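## Task

On the rack's front face (three rows of four drive blanks), press every blank that protrudes fully home until it halts and latches, except the top-row blank fourth from the left when facing the rack, which must be left untouched. The rack is loose: tipping it beyond a slight amount is a failure, and it must finish where it began.

## Robot and tools

Robot: two arms, left_arm and right_arm, each with a two-finger gripper and a wrist camera. Base poses in the scene frame: left_arm at (+0.012, +0.229, +0.036) m, quat_wxyz (+1.000, 0, 0, +0.011); right_arm at (-0.015, -0.348, +0.003) m, quat_wxyz (+1.000, 0, 0, +0.023). A camera stand is fixed to the floor behind the arms.

Frame: scene frame, origin at table-top height midway between the nominal bases; +z up, +x out over the table, +y toward left_arm (arm names do not match image left/right). Reported end_effector_position (m) and end_effector_quat_wxyz use this frame and may be off by a few cm, more at long reach. The gripper's fingers point along its +z axis and open/close along its y axis; the reported point sits between the pads, about 1 cm behind the tips.

Row format (shared by execute_actions and move): 14 numbers, each in [-1, 1], covering both arms even if one is idle: dx, dy, dz, rx, ry, rz, opening for left_arm, then the same seven for right_arm. dx..rz are offsets, not poses: measured along scene axes from that arm's Hand target as it stood when the action or move began (rotation about the Hand target position; rx, ry, rz form one rotation vector). Scale: 1.0 = 0.6 m or 180 degrees. Every row in a list counts from the same start, not from the previous row; repeating an offset in a new call moves further. Translation longer than 1.0 is shortened along its direction. Opening is absolute: +1 fully open (0.093 m), -1 closed. Six zeros re-request the current Hand target; a 0 in the opening slot is a real command, so resend the current opening to leave a gripper alone.

execute_actions(actions, cameras): actions is a list of actions; each action is up to 15 rows, one per 1/30 s step, the last row held for the remaining steps. Images only come with an empty actions list or when cameras names them (["all"], [] or names; an unknown name voids the call).

move(target, speed, blend, opening_speed, grip_force, blocking, cameras): straight-line path to one row or a list of up to 15 rows, all offsets from the same starting Hand targets. speed in m/s, 0.002 to 2.9 (default 0.25), turning limited to twice that in rad/s; one value or one per target. blend in m rounds corners (0 = stop at each). opening_speed is per second on the -1..+1 scale, at least 0.2. grip_force is newtons per pad, 10 to 50, persists. Paths last 0.5 to 10 s and do not avoid obstacles or the other arm. The extra 'move:' line reports done, off_target, moving, held or fault, plus limits (paced = pose clipped, held = steps withheld). blocking=false returns after about 0.5 s while motion continues.

wait(seconds 0 to 10) lets time pass with commands held; stop brakes a running move; zoom_image(camera, region [x0, y0, x1, y1], at most 504x504 px) enlarges part of that camera's latest image; finished_scene(scene) ends the scene irreversibly.

Results: Hand target is the last commanded pose after clipping; grippers often rest short of it, and waiting does not close that gap—resend or add the missing offset. Orientation commands are clipped to within 40 degrees of the measured orientation per step. grip_measured: +1 open, -1 closed, pads meet near -0.94. Joint positions end with the finger gap in m. Joint torques include gravity and wrap at ±28 N m for joints 1 to 3. 'Within noise' velocities mean the arm is still. MOTOR HOT appears at 75 °C; at 90 °C the arm folds and stops working; at 100 °C it collapses. Joint ranges (rad): waist -2.618..3.054, shoulder 0..3.142, elbow 0..3.142 (straight 2.901), wrist pitch -1.571..1.571, wrist yaw -1.571..1.571, wrist roll -2.094..2.094.

Cameras: cam_high, cam_left_wrist, cam_right_wrist, each 672x504 (intrinsics given approximately, pinhole plus radial distortion).

Approach: look first, find which blanks protrude and which one to skip, then press each home with a closed gripper tip, approaching slowly along the push direction. Push only until it stops and latches; a target far beyond contact presses harder, and faster moves hit harder. An arm blocked by something keeps pressing until commanded back past its gripper. Check the rack stays upright and unmoved; a second arm may brace it gently.

Avoid: tipping or shifting the rack, hard hits on fixed or heavy things, letting anything fall or leave the table, arm-to-arm contact (including one gripper closing on the other's fingers), strain on camera cables, passing near an arm's own base (go around it), holding a stretched arm or pushing at an unreachable pose (heat), and arm stops or faults.

Each tool is called after "Call:" as name(argument=value, ...), one argument or row to a line, values as JSON.

## Session

Call:
execute_actions(
  actions=[],
)

Scene clock: 0.00 s.
left_arm: end_effector_position=(+0.3119, +0.3229, +0.3423) grip_measured=+1.000 end_effector_quat_wxyz=(+0.663, -0.191, +0.671, +0.271) | right_arm: end_effector_position=(+0.2868, -0.2735, +0.3046) grip_measured=+1.000 end_effector_quat_wxyz=(+0.732, -0.042, +0.679, +0.042)
Joint positions: left_arm=[-0.084 0.832 0.555 0.31 -0.727 0.133 0.093] | right_arm=[0.337 0.708 0.459 0.327 0.263 -0.025 0.093]
Joint velocities: within noise
Joint torques (N m): no reading
Heat: left arm: 38 °C; right arm: 39 °C.
Hand target: left_arm +0.3118, +0.3229, +0.3443; +0.663, -0.191, +0.671, +0.271 | right_arm +0.2861, -0.2738, +0.3130; +0.739, -0.039, +0.671, +0.044
Tool commands: left_gripper/opening=+1.0 right_gripper/opening=+1.0

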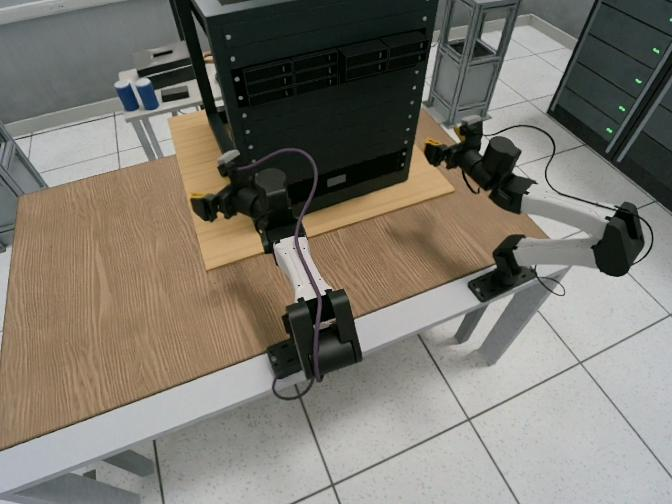

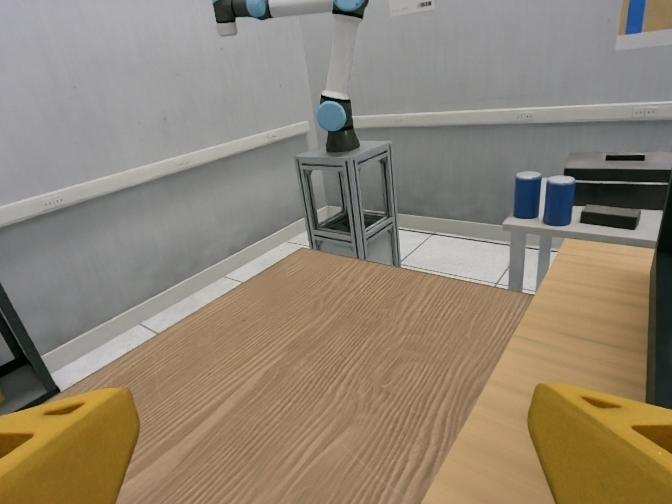

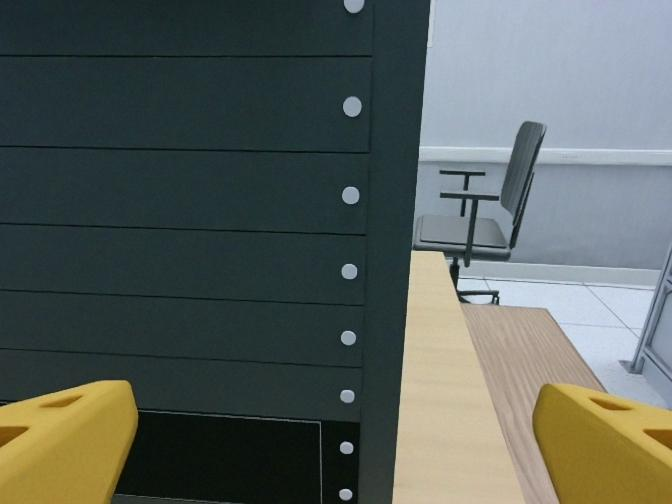

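Call:
zoom_image(
  camera="cam_high",
  region=[210, 0, 450, 180],
)

Scaled by 2.100 from the camera's 672x504 image, which has a finer 960x720 frame.

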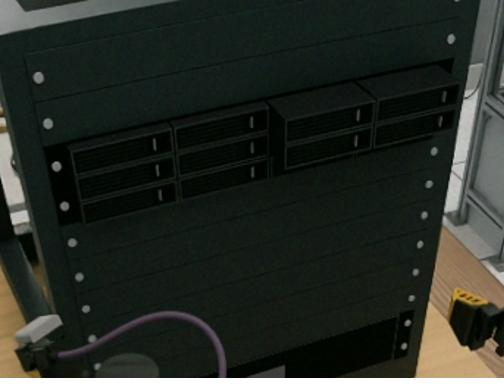

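Call:
move(
  target=[-0.1, -0.28, 0.3, 0, 0, -0.21, -1, -0.08, 0.03, 0.3, 0, 0, -0.037, -1],
  cameras=["all"],
)

Scene clock: 21.50 s.
left_arm: end_effector_position=(+0.2544, +0.1517, +0.5166) grip_measured=-0.985 end_effector_quat_wxyz=(+0.713, +0.044, +0.699, +0.043) | right_arm: end_effector_position=(+0.2404, -0.2533, +0.4849) grip_measured=-0.988 end_effector_quat_wxyz=(+0.737, -0.007, +0.676, +0.002)
Joint positions: left_arm=[-0.826 0.837 1.313 -0.449 -0.801 0.144 0] | right_arm=[0.766 0.858 1.23 -0.248 0.796 -0.096 0]
Joint torques (N m): left_arm=[-0.18 0.59 7.21 2.34 -0.25 0.03] | right_arm=[0.81 0.24 7.39 1.8 0.06 -0.08]
Heat: left arm: 41 °C; right arm: 43 °C.
Hand target: left_arm +0.2518, +0.1549, +0.5243; +0.715, +0.036, +0.697, +0.042 | right_arm +0.2381, -0.2559, +0.4930; +0.740, +0.000, +0.672, +0.001
Off the commanded pose: left_arm 0.009 m, 1 deg | right_arm 0.009 m, 1 deg.
move: done

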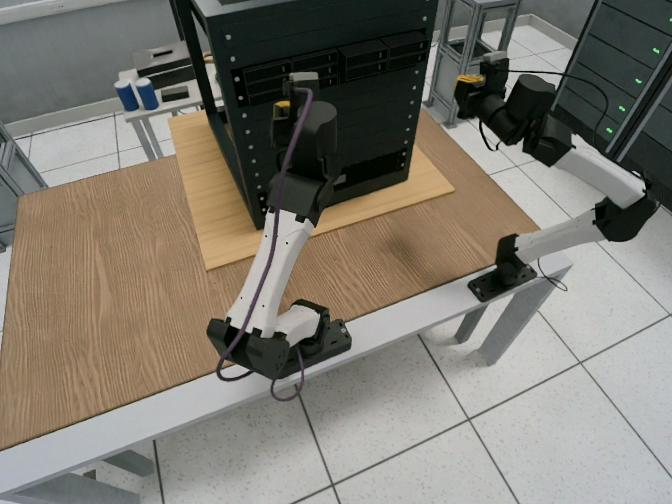

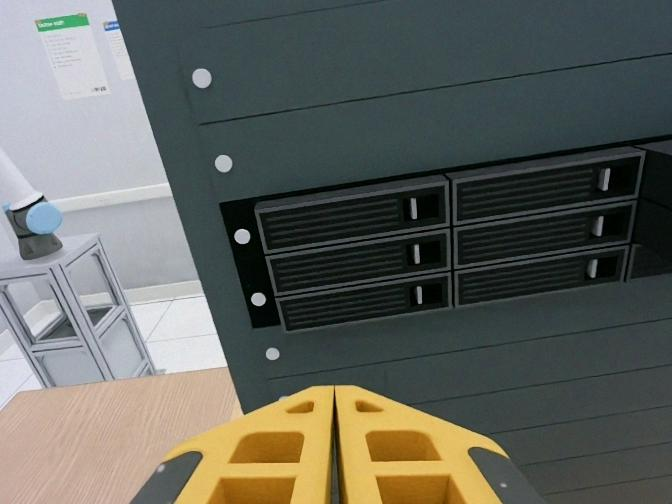

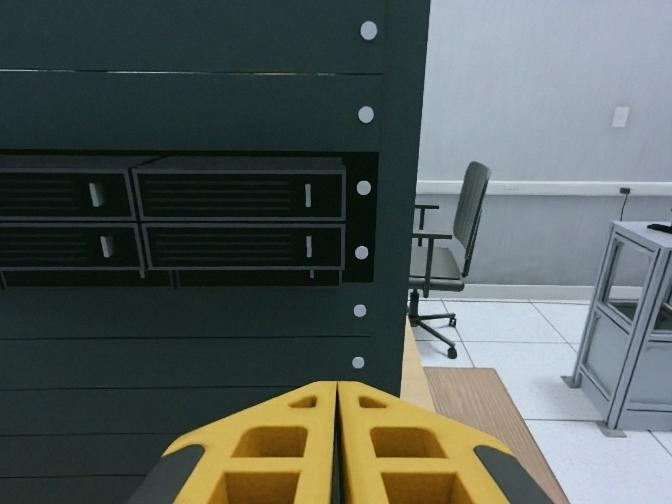

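Call:
zoom_image(
  camera="cam_left_wrist",
  region=[200, 100, 672, 360],
)

Call:
zoom_image(
  camera="cam_right_wrist",
  region=[0, 100, 420, 320],
)

Scaled by 1.068 from the camera's 672x504 image, which has a finer 960x720 frame.

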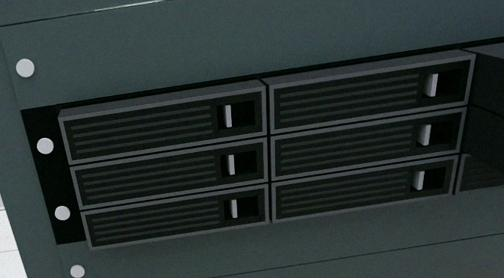

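Scaled by 1.200 from the camera's 672x504 image, which has a finer 960x720 frame.

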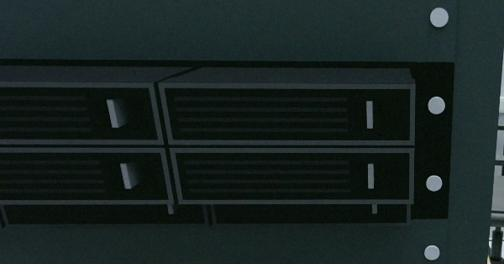

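Call:
move(
  target=[-0.05, 0.2, 0.0, -0.04, 0, 0, -1, -0.05, 0.22, 0.03, 0, 0, 0, -1],
  cameras=["all"],
)

Call:
zoom_image(
  camera="cam_right_wrist",
  region=[0, 80, 500, 380],
)

Call:
zoom_image(
  camera="cam_high",
  region=[220, 10, 450, 120],
)

Scene clock: 35.37 s.
left_arm: end_effector_position=(+0.2216, +0.2766, +0.5190) grip_measured=-0.985 end_effector_quat_wxyz=(+0.713, -0.014, +0.701, +0.001) | right_arm: end_effector_position=(+0.2092, -0.1212, +0.5100) grip_measured=-0.988 end_effector_quat_wxyz=(+0.740, -0.009, +0.672, +0.001)
Joint positions: left_arm=[0.786 0.72 1.338 -0.594 0.787 -0.034 0] | right_arm=[1.278 1.228 1.407 0.179 1.292 -0.356 0]
Joint torques (N m): left_arm=[0.35 2.59 5.56 2.48 0.02 0.04] | right_arm=[0.49 -3.6 5.44 1.48 -0.09 -0.08]
Heat: left arm: 43 °C; right arm: 43 °C.
Hand target: left_arm +0.2218, +0.2749, +0.5243; +0.716, -0.009, +0.698, -0.002 | right_arm +0.2081, -0.1238, +0.5110; +0.740, +0.000, +0.672, +0.001
Off the commanded pose: left_arm 0.006 m, 1 deg | right_arm 0.003 m, 1 deg.
move: done

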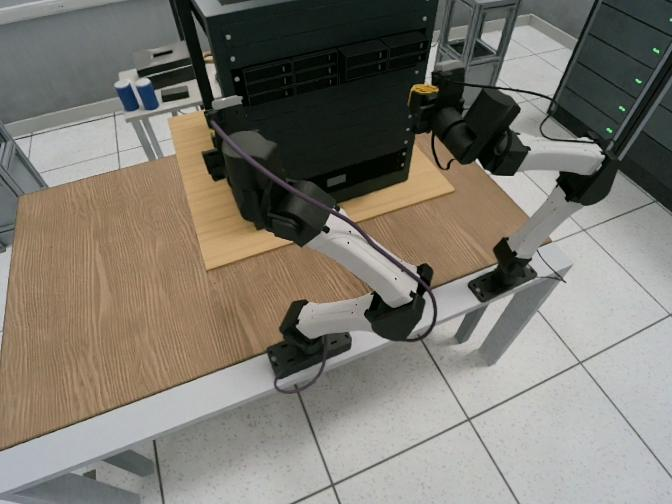

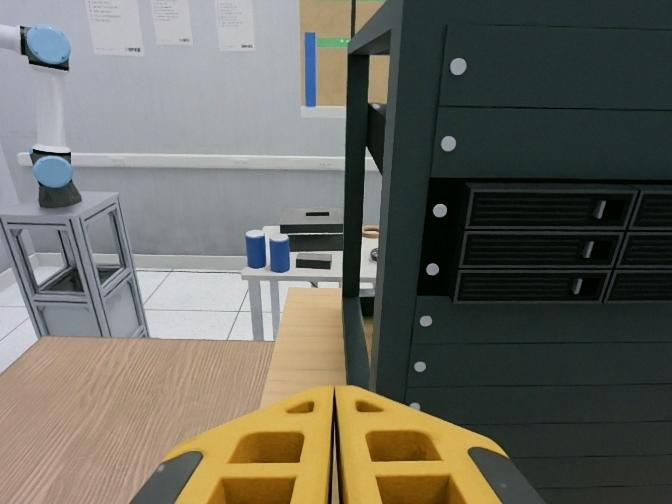

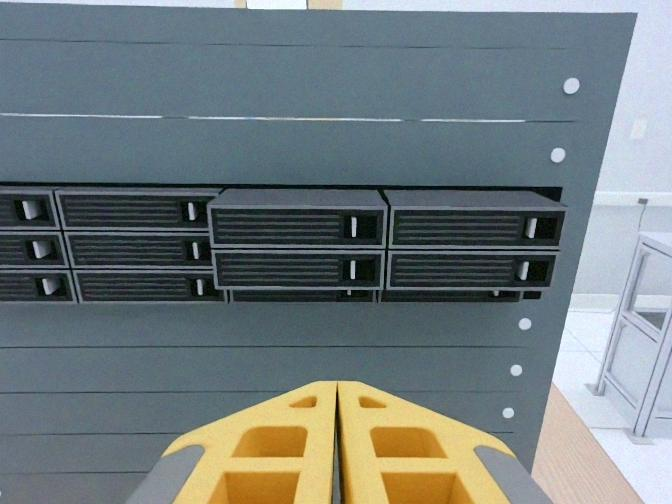

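Scaled by 1.008 from the camera's 672x504 image, which has a finer 960x720 frame.

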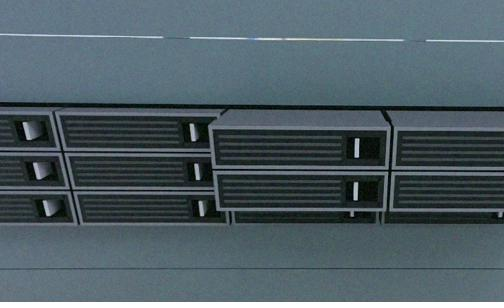

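Scaled by 2.191 from the camera's 672x504 image, which has a finer 960x720 frame.

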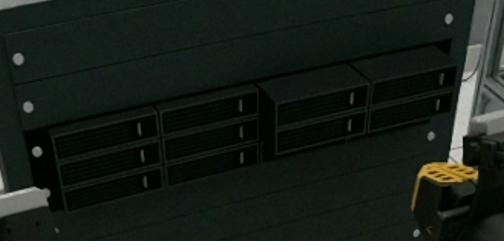

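Call:
move(
  target=[0, 0, 0, 0, 0, 0, -1, 0.1, 0.033, 0, 0, 0, 0, -1],
  cameras=["all"],
)

Call:
zoom_image(
  camera="cam_right_wrist",
  region=[100, 80, 572, 430],
)

Call:
zoom_image(
  camera="cam_high",
  region=[320, 10, 550, 190],
)

Scene clock: 74.03 s.
left_arm: end_effector_position=(+0.2216, +0.2765, +0.5191) grip_measured=-0.985 end_effector_quat_wxyz=(+0.713, -0.013, +0.701, +0.001) | right_arm: end_effector_position=(+0.2671, -0.1025, +0.5015) grip_measured=-0.988 end_effector_quat_wxyz=(+0.736, -0.007, +0.676, -0.012)
Joint positions: left_arm=[0.786 0.72 1.338 -0.594 0.788 -0.034 0] | right_arm=[1.09 1.365 1.52 0.046 1.133 -0.21 0]
Joint torques (N m): left_arm=[0.39 2.55 5.56 2.5 0.07 0.04] | right_arm=[-0.62 -4.74 7.99 1.54 -0.31 0.12]
Heat: left arm: 46 °C; right arm: 44 °C.
Hand target: left_arm +0.2218, +0.2749, +0.5243; +0.716, -0.009, +0.698, -0.002 | right_arm +0.2681, -0.1040, +0.5110; +0.740, +0.000, +0.672, +0.001
Off the commanded pose: left_arm 0.005 m, 1 deg | right_arm 0.010 m, 2 deg.
move: done

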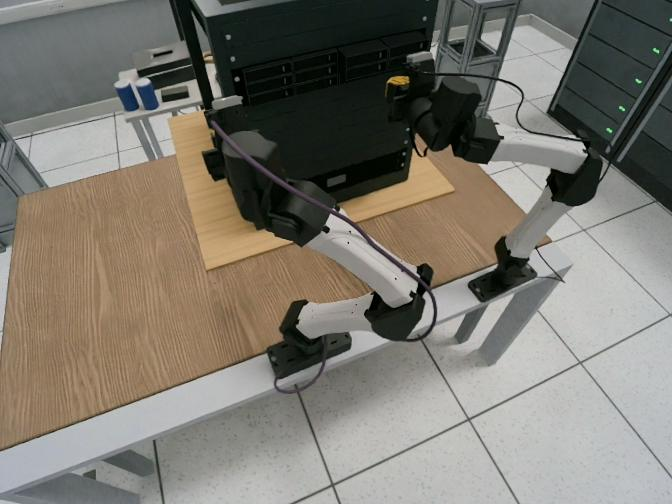

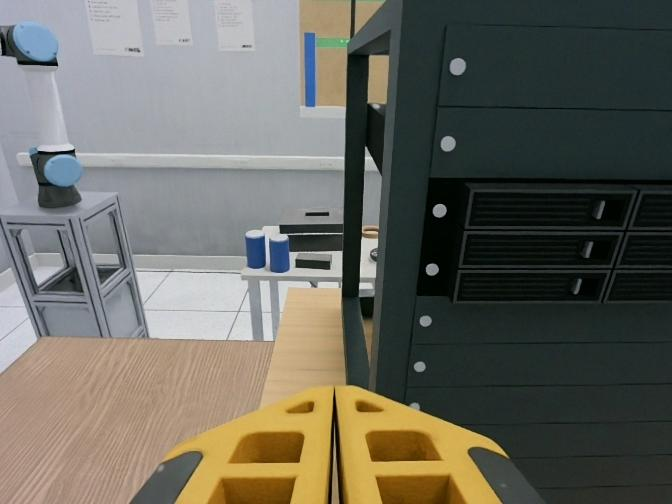

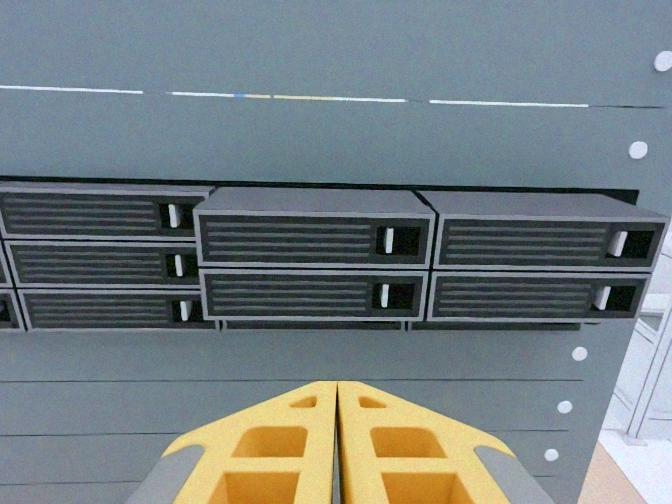

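Scaled by 1.068 from the camera's 672x504 image, which has a finer 960x720 frame.

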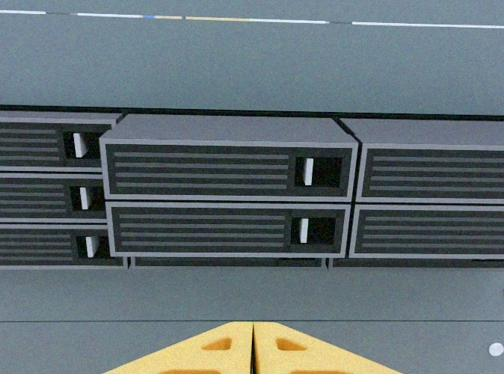

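Scaled by 2.191 from the camera's 672x504 image, which has a finer 960x720 frame.

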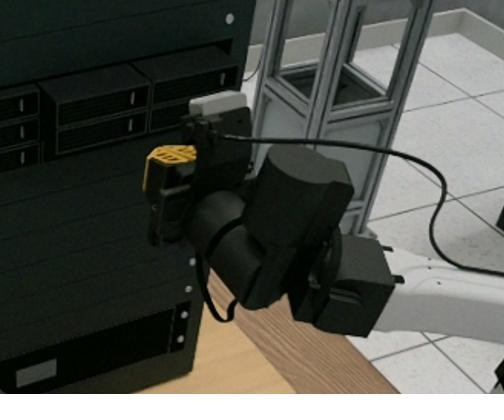

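Call:
move(
  target=[0, 0, 0, 0, 0, 0, -1, 0.055, 0.017, 0.022, 0, 0, 0.01, -1],
  cameras=["cam_right_wrist","cam_high"],
)

Call:
zoom_image(
  camera="cam_high",
  region=[320, 10, 550, 190],
)

Scene clock: 82.20 s.
left_arm: end_effector_position=(+0.2216, +0.2765, +0.5191) grip_measured=-0.985 end_effector_quat_wxyz=(+0.713, -0.013, +0.701, +0.001) | right_arm: end_effector_position=(+0.2997, -0.0936, +0.5160) grip_measured=-0.988 end_effector_quat_wxyz=(+0.737, -0.016, +0.676, +0.001)
Joint positions: left_arm=[0.786 0.72 1.338 -0.594 0.788 -0.034 0] | right_arm=[0.994 1.457 1.672 -0.054 1.008 -0.158 0]
Joint torques (N m): left_arm=[0.36 2.55 5.65 2.5 0.04 0.06] | right_arm=[-0.54 -5.16 7.9 1.66 -0.28 0.12]
Heat: left arm: 47 °C; right arm: 44 °C.
Hand target: left_arm +0.2218, +0.2749, +0.5243; +0.716, -0.009, +0.698, -0.002 | right_arm +0.3011, -0.0939, +0.5242; +0.740, -0.011, +0.672, +0.013
Off the commanded pose: left_arm 0.005 m, 1 deg | right_arm 0.008 m, 2 deg.
move: done
Images, in order (width x height): cam_high 672x504, cam_right_wrist 672x504.

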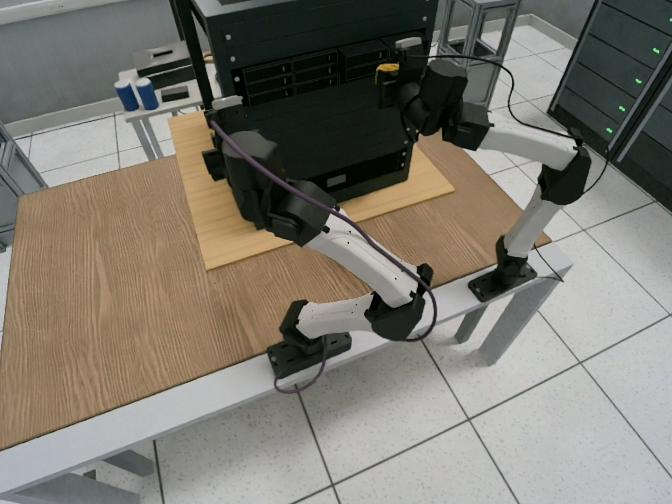

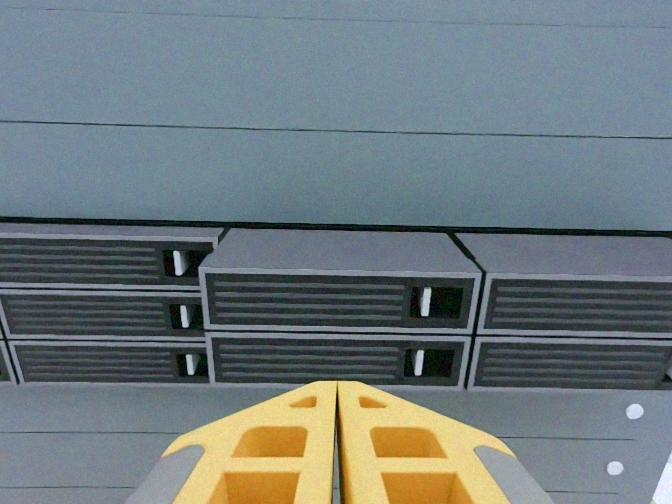

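Scaled by 2.191 from the camera's 672x504 image, which has a finer 960x720 frame.

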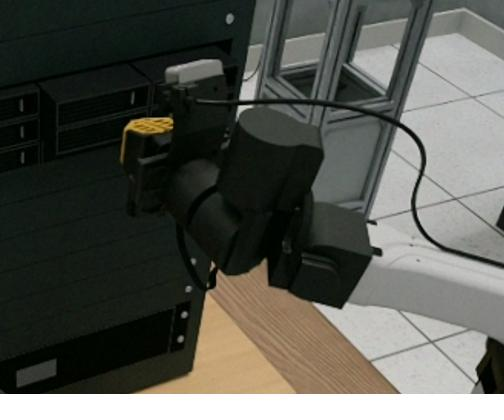

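Call:
move(
  target=[0, 0, 0, 0, 0, 0, -1, 0.033, 0, 0.005, 0, 0, 0, -1],
  speed=0.06,
  cameras=["cam_right_wrist","cam_high"],
)

Call:
zoom_image(
  camera="cam_high",
  region=[320, 10, 550, 190],
)

Scene clock: 93.53 s.
left_arm: end_effector_position=(+0.2216, +0.2765, +0.5191) grip_measured=-0.985 end_effector_quat_wxyz=(+0.713, -0.013, +0.701, +0.001) | right_arm: end_effector_position=(+0.3196, -0.0940, +0.5193) grip_measured=-0.988 end_effector_quat_wxyz=(+0.737, -0.015, +0.676, +0.001)
Joint positions: left_arm=[0.786 0.72 1.338 -0.594 0.788 -0.034 0] | right_arm=[0.936 1.502 1.731 -0.082 0.952 -0.141 0]
Joint torques (N m): left_arm=[0.38 2.67 5.57 2.5 0.05 0.05] | right_arm=[-0.54 -5.5 7.88 1.72 -0.32 0.12]
Heat: left arm: 47 °C; right arm: 44 °C.
Hand target: left_arm +0.2218, +0.2749, +0.5243; +0.716, -0.009, +0.698, -0.002 | right_arm +0.3209, -0.0938, +0.5271; +0.740, -0.011, +0.672, +0.013
Off the commanded pose: left_arm 0.005 m, 1 deg | right_arm 0.008 m, 2 deg.
move: done
Images, in order (width x height): cam_high 672x504, cam_right_wrist 672x504.

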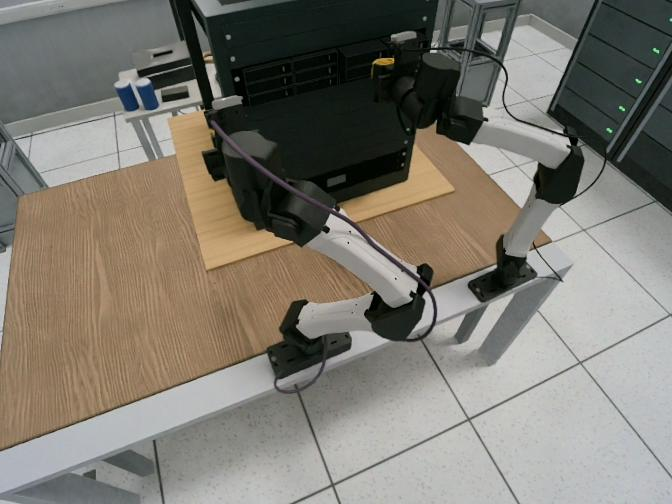

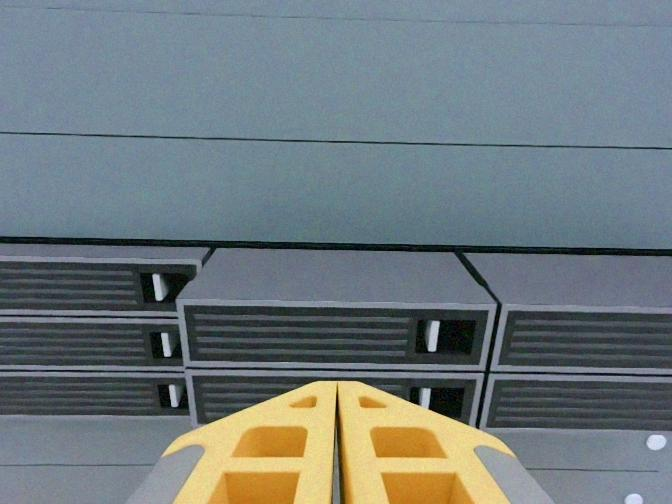

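Scaled by 2.191 from the camera's 672x504 image, which has a finer 960x720 frame.

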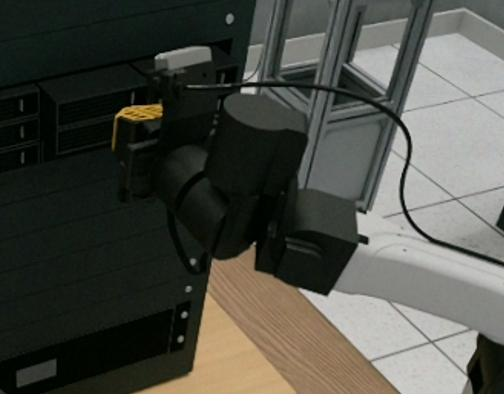

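Call:
move(
  target=[0, 0, 0, 0, 0, 0, -1, 0.025, 0, -0.008, 0, 0, 0, -1],
  speed=0.05,
  cameras=["cam_right_wrist","cam_high"],
)

Call:
zoom_image(
  camera="cam_high",
  region=[320, 10, 550, 190],
)

Scene clock: 99.70 s.
left_arm: end_effector_position=(+0.2216, +0.2765, +0.5191) grip_measured=-0.985 end_effector_quat_wxyz=(+0.713, -0.013, +0.701, +0.001) | right_arm: end_effector_position=(+0.3349, -0.0932, +0.5108) grip_measured=-0.988 end_effector_quat_wxyz=(+0.733, -0.020, +0.680, -0.003)
Joint positions: left_arm=[0.786 0.72 1.338 -0.594 0.788 -0.034 0] | right_arm=[0.896 1.526 1.731 -0.082 0.912 -0.131 0]
Joint torques (N m): left_arm=[0.4 2.58 5.5 2.48 0.05 0.04] | right_arm=[-0.47 -6.01 8.17 1.84 -0.27 0.11]
Heat: left arm: 47 °C; right arm: 46 °C.
Hand target: left_arm +0.2218, +0.2749, +0.5243; +0.716, -0.009, +0.698, -0.002 | right_arm +0.3359, -0.0937, +0.5223; +0.740, -0.011, +0.672, +0.013
Off the commanded pose: left_arm 0.005 m, 1 deg | right_arm 0.012 m, 2 deg.
move: off_target (right_arm)
Images, in order (width x height): cam_high 672x504, cam_right_wrist 672x504.

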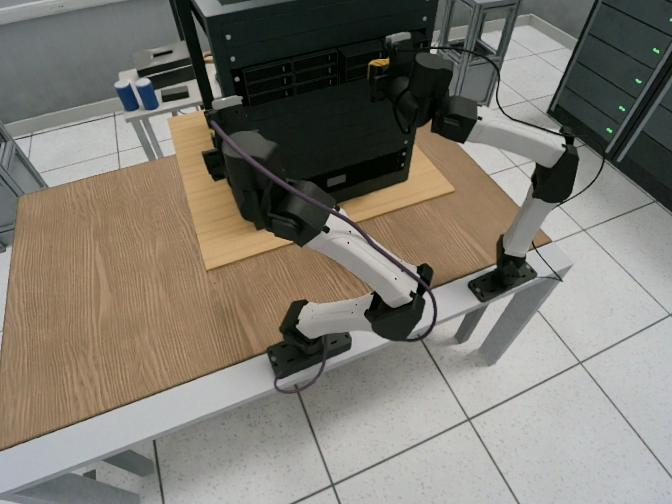

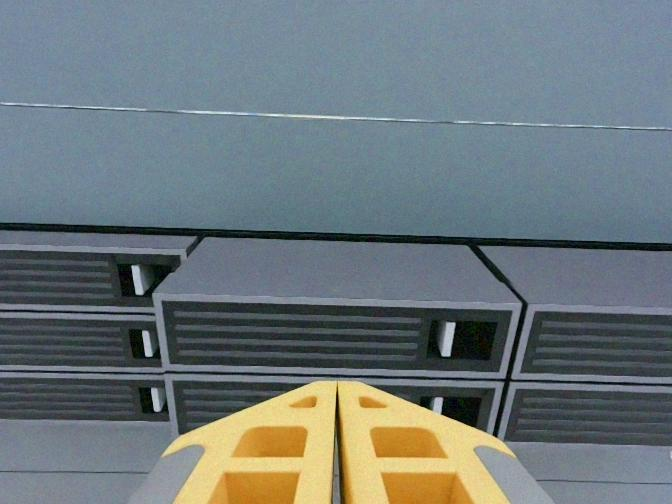

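Scaled by 2.191 from the camera's 672x504 image, which has a finer 960x720 frame.

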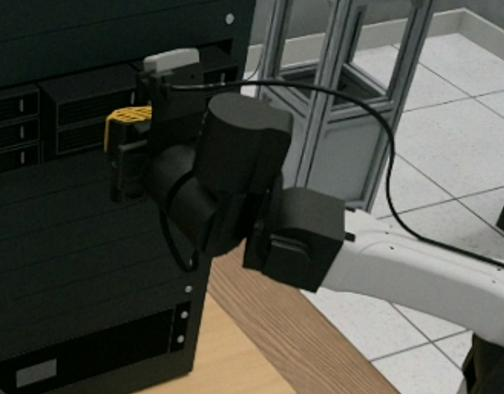

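Call:
move(
  target=[0, 0, 0, 0, 0, 0, -1, 0.033, 0, 0.003, 0, 0, 0, -1],
  speed=0.05,
  cameras=["cam_right_wrist","cam_high"],
)

Call:
zoom_image(
  camera="cam_high",
  region=[320, 10, 550, 190],
)

Scene clock: 104.13 s.
left_arm: end_effector_position=(+0.2216, +0.2765, +0.5191) grip_measured=-0.985 end_effector_quat_wxyz=(+0.713, -0.013, +0.701, +0.001) | right_arm: end_effector_position=(+0.3544, -0.0939, +0.5161) grip_measured=-0.988 end_effector_quat_wxyz=(+0.736, -0.015, +0.677, +0.001)
Joint positions: left_arm=[0.786 0.72 1.338 -0.594 0.788 -0.034 0] | right_arm=[0.846 1.576 1.795 -0.09 0.863 -0.119 0]
Joint torques (N m): left_arm=[0.36 2.62 5.59 2.5 0.02 0.03] | right_arm=[-0.51 -6.3 8.01 1.8 -0.26 0.08]
Heat: left arm: 47 °C; right arm: 46 °C.
Hand target: left_arm +0.2218, +0.2749, +0.5243; +0.716, -0.009, +0.698, -0.002 | right_arm +0.3558, -0.0938, +0.5241; +0.740, -0.011, +0.672, +0.013
Off the commanded pose: left_arm 0.005 m, 1 deg | right_arm 0.008 m, 2 deg.
move: done
Images, in order (width x height): cam_high 672x504, cam_right_wrist 672x504.

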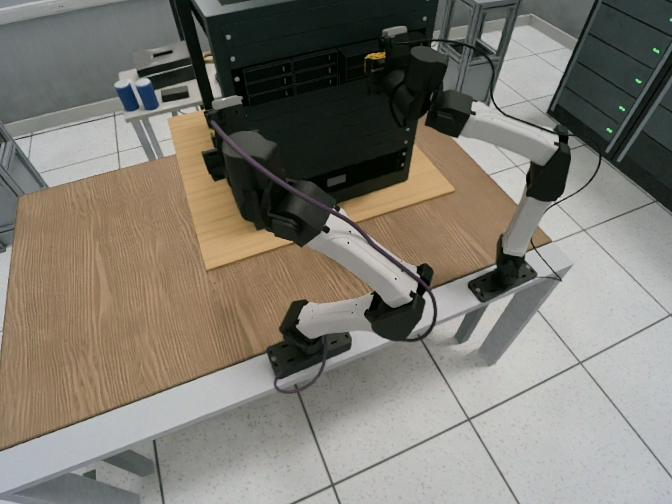

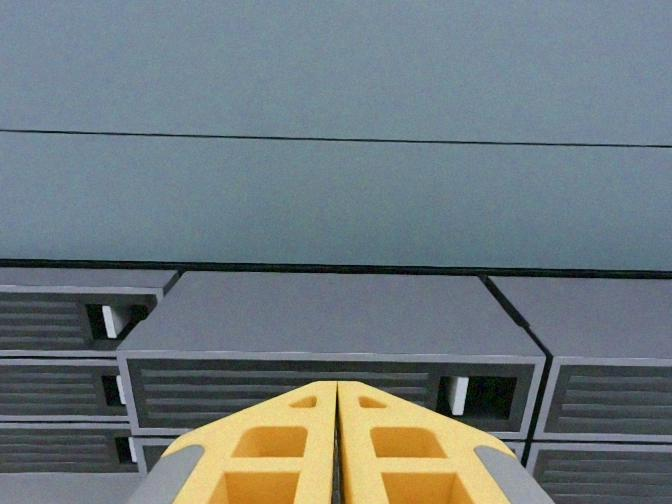

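Scaled by 2.191 from the camera's 672x504 image, which has a finer 960x720 frame.

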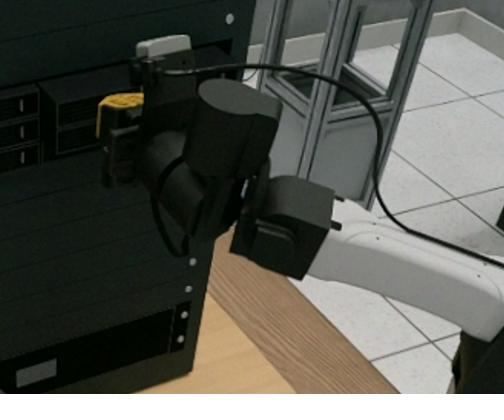

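Call:
move(
  target=[0, 0, 0, 0, 0, 0, -1, 0.025, 0, -0.012, 0, 0, 0, -1],
  speed=0.05,
  cameras=["cam_right_wrist"],
)

Scene clock: 111.10 s.
left_arm: end_effector_position=(+0.2216, +0.2765, +0.5191) grip_measured=-0.985 end_effector_quat_wxyz=(+0.713, -0.013, +0.701, +0.001) | right_arm: end_effector_position=(+0.3686, -0.0939, +0.5072) grip_measured=-0.988 end_effector_quat_wxyz=(+0.732, -0.019, +0.681, -0.002)
Joint positions: left_arm=[0.786 0.72 1.338 -0.594 0.788 -0.034 0] | right_arm=[0.812 1.599 1.795 -0.088 0.829 -0.111 0]
Joint torques (N m): left_arm=[0.32 2.65 5.5 2.49 0.08 0.04] | right_arm=[-0.59 -6.61 7.71 2.02 -0.29 0.11]
Heat: left arm: 47 °C; right arm: 46 °C.
Hand target: left_arm +0.2218, +0.2749, +0.5243; +0.716, -0.009, +0.698, -0.002 | right_arm +0.3707, -0.0938, +0.5170; +0.740, -0.011, +0.672, +0.013
Off the commanded pose: left_arm 0.005 m, 1 deg | right_arm 0.010 m, 2 deg.
move: done
Images, in order (width x height): cam_right_wrist 672x504.

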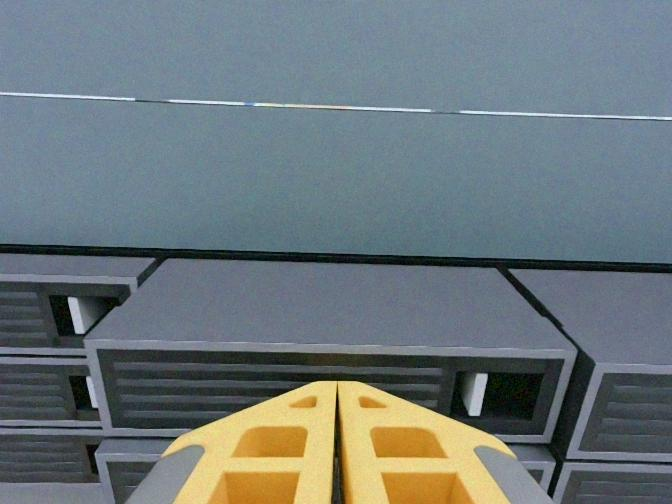

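Call:
move(
  target=[0, 0, 0, 0, 0, 0, -1, 0.035, 0, 0.003, 0, 0, 0, -1],
  speed=0.05,
  cameras=["cam_right_wrist"],
)

Scene clock: 118.33 s.
left_arm: end_effector_position=(+0.2216, +0.2765, +0.5191) grip_measured=-0.985 end_effector_quat_wxyz=(+0.713, -0.013, +0.701, +0.001) | right_arm: end_effector_position=(+0.3896, -0.0938, +0.5112) grip_measured=-0.988 end_effector_quat_wxyz=(+0.736, -0.015, +0.677, +0.002)
Joint positions: left_arm=[0.786 0.72 1.338 -0.594 0.788 -0.034 0] | right_arm=[0.766 1.658 1.864 -0.088 0.783 -0.102 0]
Joint torques (N m): left_arm=[0.28 2.59 5.6 2.48 0.05 0.04] | right_arm=[-0.54 -7.04 8.16 1.82 -0.25 0.1]
Heat: left arm: 47 °C; right arm: 46 °C.
Hand target: left_arm +0.2218, +0.2749, +0.5243; +0.716, -0.009, +0.698, -0.002 | right_arm +0.3918, -0.0938, +0.5188; +0.740, -0.011, +0.672, +0.013
Off the commanded pose: left_arm 0.005 m, 1 deg | right_arm 0.008 m, 2 deg.
move: done
Images, in order (width x height): cam_right_wrist 672x504.

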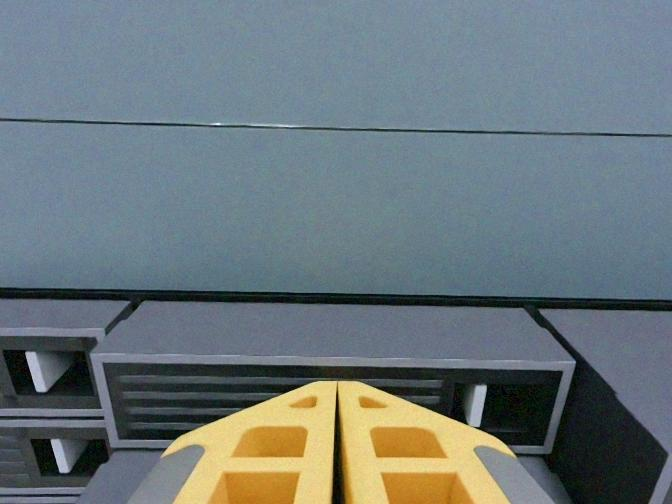

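Call:
move(
  target=[0, 0, 0, 0, 0, 0, -1, 0.03, 0, -0.005, 0, 0, 0, -1],
  speed=0.05,
  cameras=["cam_right_wrist"],
)

Scene clock: 123.40 s.
left_arm: end_effector_position=(+0.2216, +0.2765, +0.5191) grip_measured=-0.985 end_effector_quat_wxyz=(+0.713, -0.013, +0.701, +0.001) | right_arm: end_effector_position=(+0.4007, -0.0933, +0.5121) grip_measured=-0.988 end_effector_quat_wxyz=(+0.736, -0.016, +0.677, +0.005)
Joint positions: left_arm=[0.786 0.72 1.338 -0.594 0.788 -0.034 0] | right_arm=[0.743 1.69 1.904 -0.099 0.754 -0.096 0]
Joint torques (N m): left_arm=[0.4 2.59 5.56 2.49 0.09 0.06] | right_arm=[-1.72 -6.13 8.03 1.96 -0.35 0.11]
Heat: left arm: 47 °C; right arm: 46 °C.
Hand target: left_arm +0.2218, +0.2749, +0.5243; +0.716, -0.009, +0.698, -0.002 | right_arm +0.4097, -0.0938, +0.5157; +0.740, -0.011, +0.672, +0.013
Off the commanded pose: left_arm 0.005 m, 1 deg | right_arm 0.010 m, 1 deg.
move: done
Images, in order (width x height): cam_right_wrist 672x504.

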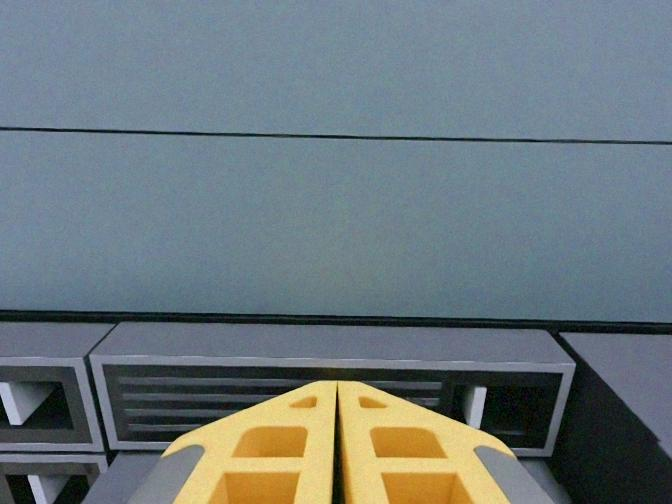

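Call:
move(
  target=[0, 0, 0, 0, 0, 0, -1, 0.02, 0, 0, 0, 0, 0, -1],
  speed=0.05,
  cameras=["cam_right_wrist"],
)

Scene clock: 127.87 s.
left_arm: end_effector_position=(+0.2216, +0.2765, +0.5191) grip_measured=-0.985 end_effector_quat_wxyz=(+0.713, -0.013, +0.701, +0.001) | right_arm: end_effector_position=(+0.4014, -0.0932, +0.5124) grip_measured=-0.988 end_effector_quat_wxyz=(+0.731, -0.020, +0.683, +0.001)
Joint positions: left_arm=[0.786 0.72 1.338 -0.594 0.788 -0.034 0] | right_arm=[0.741 1.7 1.936 -0.143 0.754 -0.092 0]
Joint torques (N m): left_arm=[0.4 2.55 5.59 2.49 0.05 0.07] | right_arm=[-3.59 -4.48 7.99 2.42 -0.55 0.1]
Heat: left arm: 47 °C; right arm: 46 °C.
Hand target: left_arm +0.2218, +0.2749, +0.5243; +0.716, -0.009, +0.698, -0.002 | right_arm +0.4216, -0.0938, +0.5159; +0.740, -0.011, +0.672, +0.013
Off the commanded pose: left_arm 0.005 m, 1 deg | right_arm 0.021 m, 2 deg.
move: off_target (right_arm)
Images, in order (width x height): cam_right_wrist 672x504.

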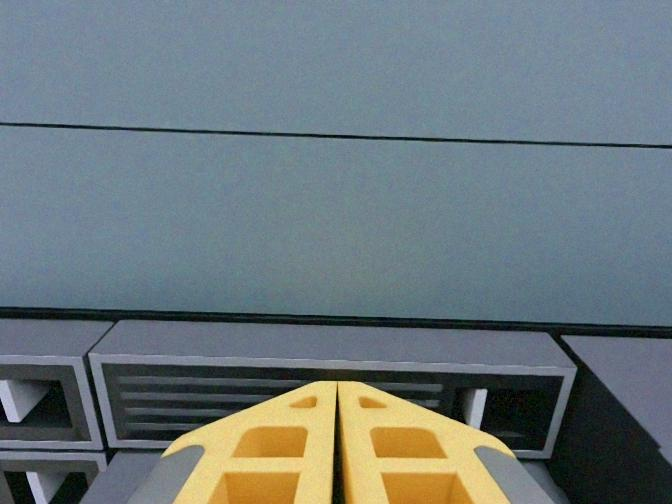

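Call:
move(
  target=[
    [0,0,0,0,0,0,-1,-0.13,0,0,0,0,0,-1],
    [0,0,0,0,0,0,-1,-0.165,0,-0.038,0,0,0,-1],
  ],
  blend=0.01,
  speed=0.12,
  cameras=["all"],
)

Call:
zoom_image(
  camera="cam_right_wrist",
  region=[100, 180, 600, 400],
)

Scene clock: 134.93 s.
left_arm: end_effector_position=(+0.2216, +0.2765, +0.5191) grip_measured=-0.985 end_effector_quat_wxyz=(+0.713, -0.013, +0.701, +0.001) | right_arm: end_effector_position=(+0.3303, -0.0848, +0.4809) grip_measured=-0.988 end_effector_quat_wxyz=(+0.732, -0.025, +0.681, +0.006)
Joint positions: left_arm=[0.786 0.72 1.338 -0.594 0.788 -0.034 0] | right_arm=[0.918 1.488 1.573 0.032 0.914 -0.121 0]
Joint torques (N m): left_arm=[0.35 2.69 5.64 2.49 0.03 0.04] | right_arm=[0.65 -9.1 5.6 1.98 0.05 -0.06]
Heat: left arm: 47 °C; right arm: 46 °C.
Hand target: left_arm +0.2218, +0.2749, +0.5243; +0.716, -0.009, +0.698, -0.002 | right_arm +0.3227, -0.0937, +0.4931; +0.740, -0.011, +0.672, +0.013
Off the commanded pose: left_arm 0.005 m, 1 deg | right_arm 0.017 m, 2 deg.
move: off_target (right_arm)

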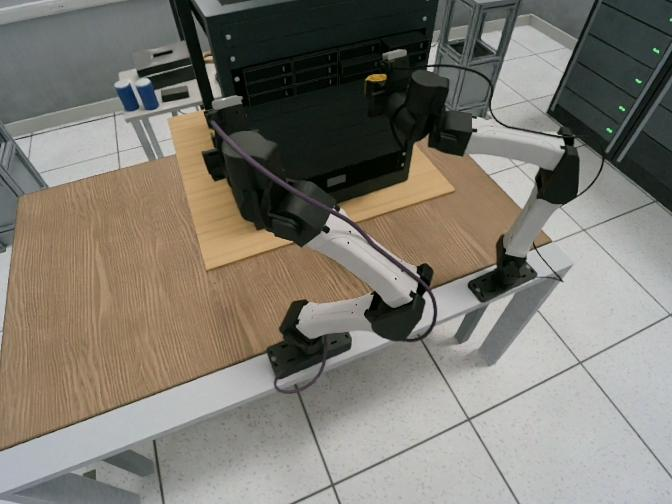

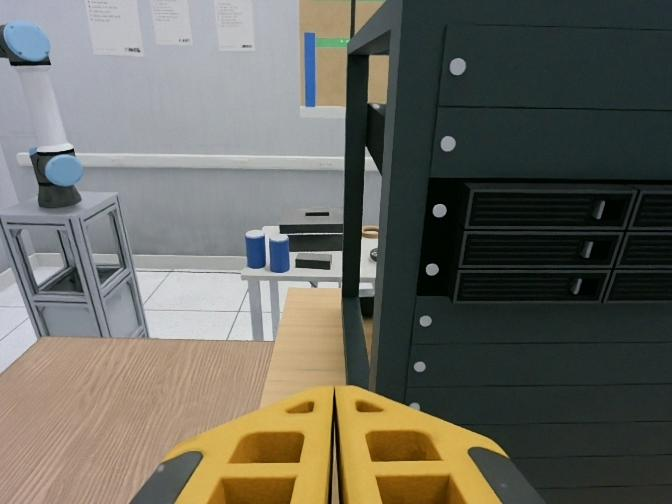

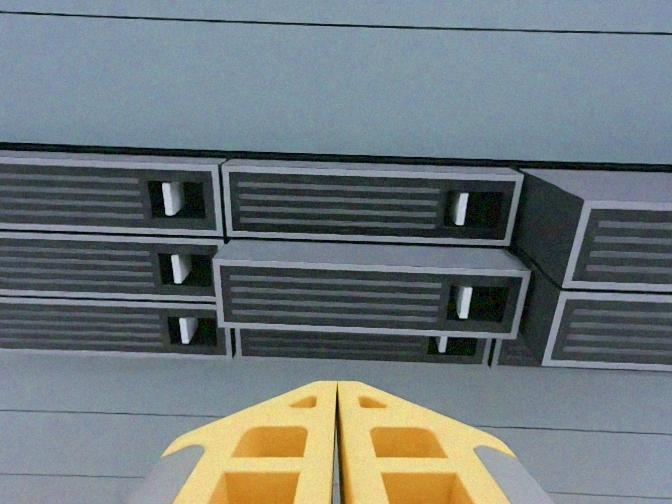

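Scaled by 1.008 from the camera's 672x504 image, which has a finer 960x720 frame.

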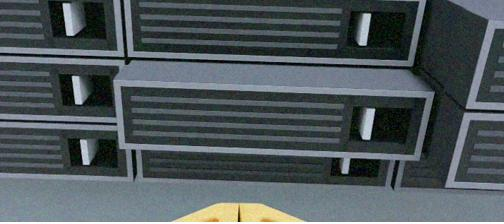

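Call:
move(
  target=[
    [0,0,0,0,0,0,-1,0.11,-0.025,0.0,0,0,-0.005,-1],
    [0,0,0,0,0,0,-1,0.16,-0.025,-0.002,0,0,-0.005,-1],
  ],
  blend=0.02,
  speed=0.06,
  cameras=["cam_right_wrist"],
)

Scene clock: 143.87 s.
left_arm: end_effector_position=(+0.2216, +0.2765, +0.5191) grip_measured=-0.985 end_effector_quat_wxyz=(+0.713, -0.013, +0.701, +0.001) | right_arm: end_effector_position=(+0.4019, -0.1097, +0.4856) grip_measured=-0.988 end_effector_quat_wxyz=(+0.730, -0.012, +0.683, -0.009)
Joint positions: left_arm=[0.786 0.72 1.338 -0.594 0.788 -0.034 0] | right_arm=[0.715 1.621 1.735 -0.023 0.753 -0.093 0]
Joint torques (N m): left_arm=[0.36 2.73 5.67 2.5 0.05 0.04] | right_arm=[-3.12 -4.4 8.68 2.29 -0.59 0.1]
Heat: left arm: 47 °C; right arm: 46 °C.
Hand target: left_arm +0.2218, +0.2749, +0.5243; +0.716, -0.009, +0.698, -0.002 | right_arm +0.4187, -0.1088, +0.4918; +0.740, -0.006, +0.672, +0.007
Off the commanded pose: left_arm 0.005 m, 1 deg | right_arm 0.018 m, 3 deg.
move: off_target (right_arm); blend cut to 0.015 m at target 1
Images, in order (width x height): cam_right_wrist 672x504.

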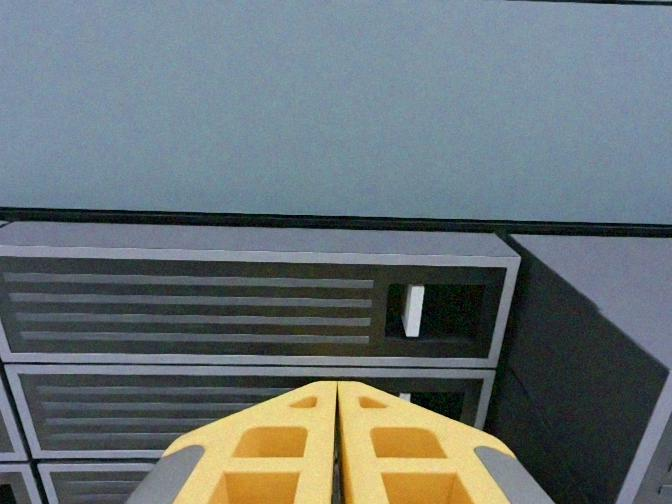

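Call:
move(
  target=[
    [0,0,0,0,0,0,-1,-0.15,0,-0.005,0,0,0,-1],
    [0,0,0,0,0,0,-1,-0.16,-0.15,-0.01,0,0,0.005,-1],
  ],
  blend=0.01,
  speed=0.15,
  cameras=["cam_right_wrist","cam_high"],
)

Scene clock: 153.13 s.
left_arm: end_effector_position=(+0.2216, +0.2765, +0.5191) grip_measured=-0.985 end_effector_quat_wxyz=(+0.713, -0.013, +0.701, +0.001) | right_arm: end_effector_position=(+0.3233, -0.1974, +0.4860) grip_measured=-0.988 end_effector_quat_wxyz=(+0.740, -0.011, +0.673, +0.006)
Joint positions: left_arm=[0.786 0.72 1.338 -0.594 0.788 -0.034 0] | right_arm=[0.662 1.181 1.349 -0.046 0.68 -0.084 0]
Joint torques (N m): left_arm=[0.5 2.56 5.6 2.51 0.04 0.05] | right_arm=[-0.58 -4.3 5.38 1.86 -0.25 0.1]
Heat: left arm: 47 °C; right arm: 46 °C.
Hand target: left_arm +0.2218, +0.2749, +0.5243; +0.716, -0.009, +0.698, -0.002 | right_arm +0.3227, -0.1988, +0.4858; +0.740, -0.011, +0.672, +0.013
Off the commanded pose: left_arm 0.005 m, 1 deg | right_arm 0.002 m, 1 deg.
move: done
Images, in order (width x height): cam_high 672x504, cam_right_wrist 672x504.

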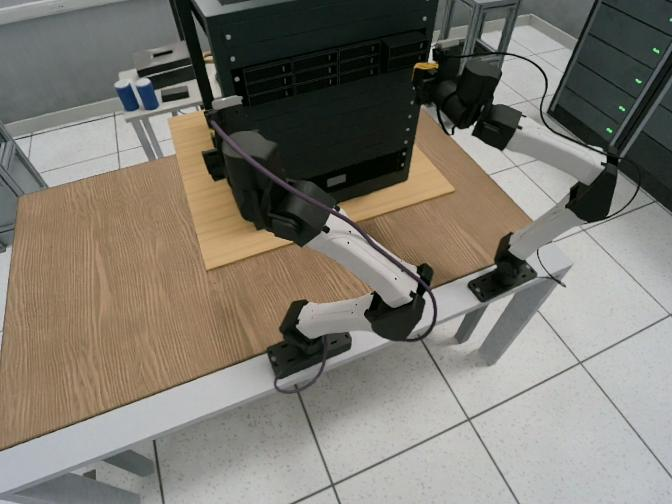

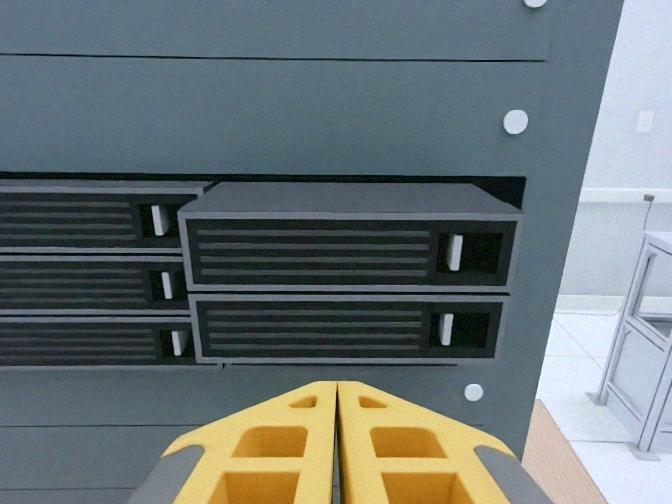

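Call:
move(
  target=[0,0,0,0,0,0,-1,0.04,-0.005,-0.007,0,0,0,-1],
  speed=0.08,
  cameras=["cam_right_wrist"],
)

Scene clock: 157.67 s.
left_arm: end_effector_position=(+0.2216, +0.2765, +0.5191) grip_measured=-0.985 end_effector_quat_wxyz=(+0.713, -0.013, +0.701, +0.001) | right_arm: end_effector_position=(+0.3456, -0.2020, +0.4745) grip_measured=-0.988 end_effector_quat_wxyz=(+0.733, -0.016, +0.680, +0.001)
Joint positions: left_arm=[0.786 0.72 1.338 -0.594 0.788 -0.034 0] | right_arm=[0.588 1.222 1.349 -0.037 0.606 -0.073 0]
Joint torques (N m): left_arm=[0.39 2.66 5.56 2.48 0.06 0.03] | right_arm=[-0.57 -3.77 6.83 2.15 -0.24 0.09]
Heat: left arm: 47 °C; right arm: 46 °C.
Hand target: left_arm +0.2218, +0.2749, +0.5243; +0.716, -0.009, +0.698, -0.002 | right_arm +0.3467, -0.2019, +0.4816; +0.740, -0.011, +0.672, +0.013
Off the commanded pose: left_arm 0.005 m, 1 deg | right_arm 0.007 m, 2 deg.
move: done
Images, in order (width x height): cam_right_wrist 672x504.

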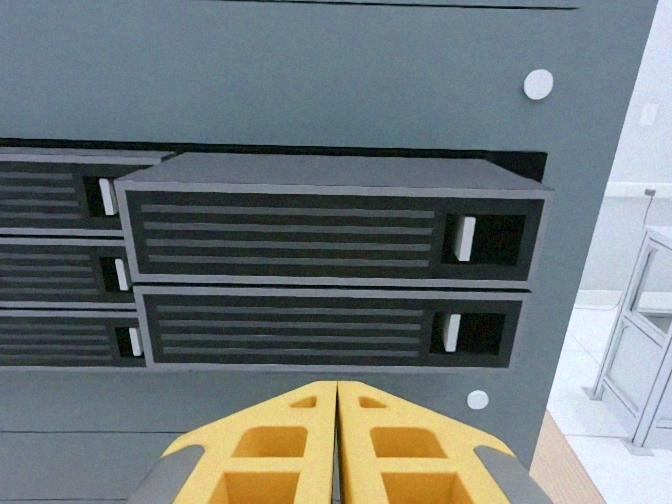

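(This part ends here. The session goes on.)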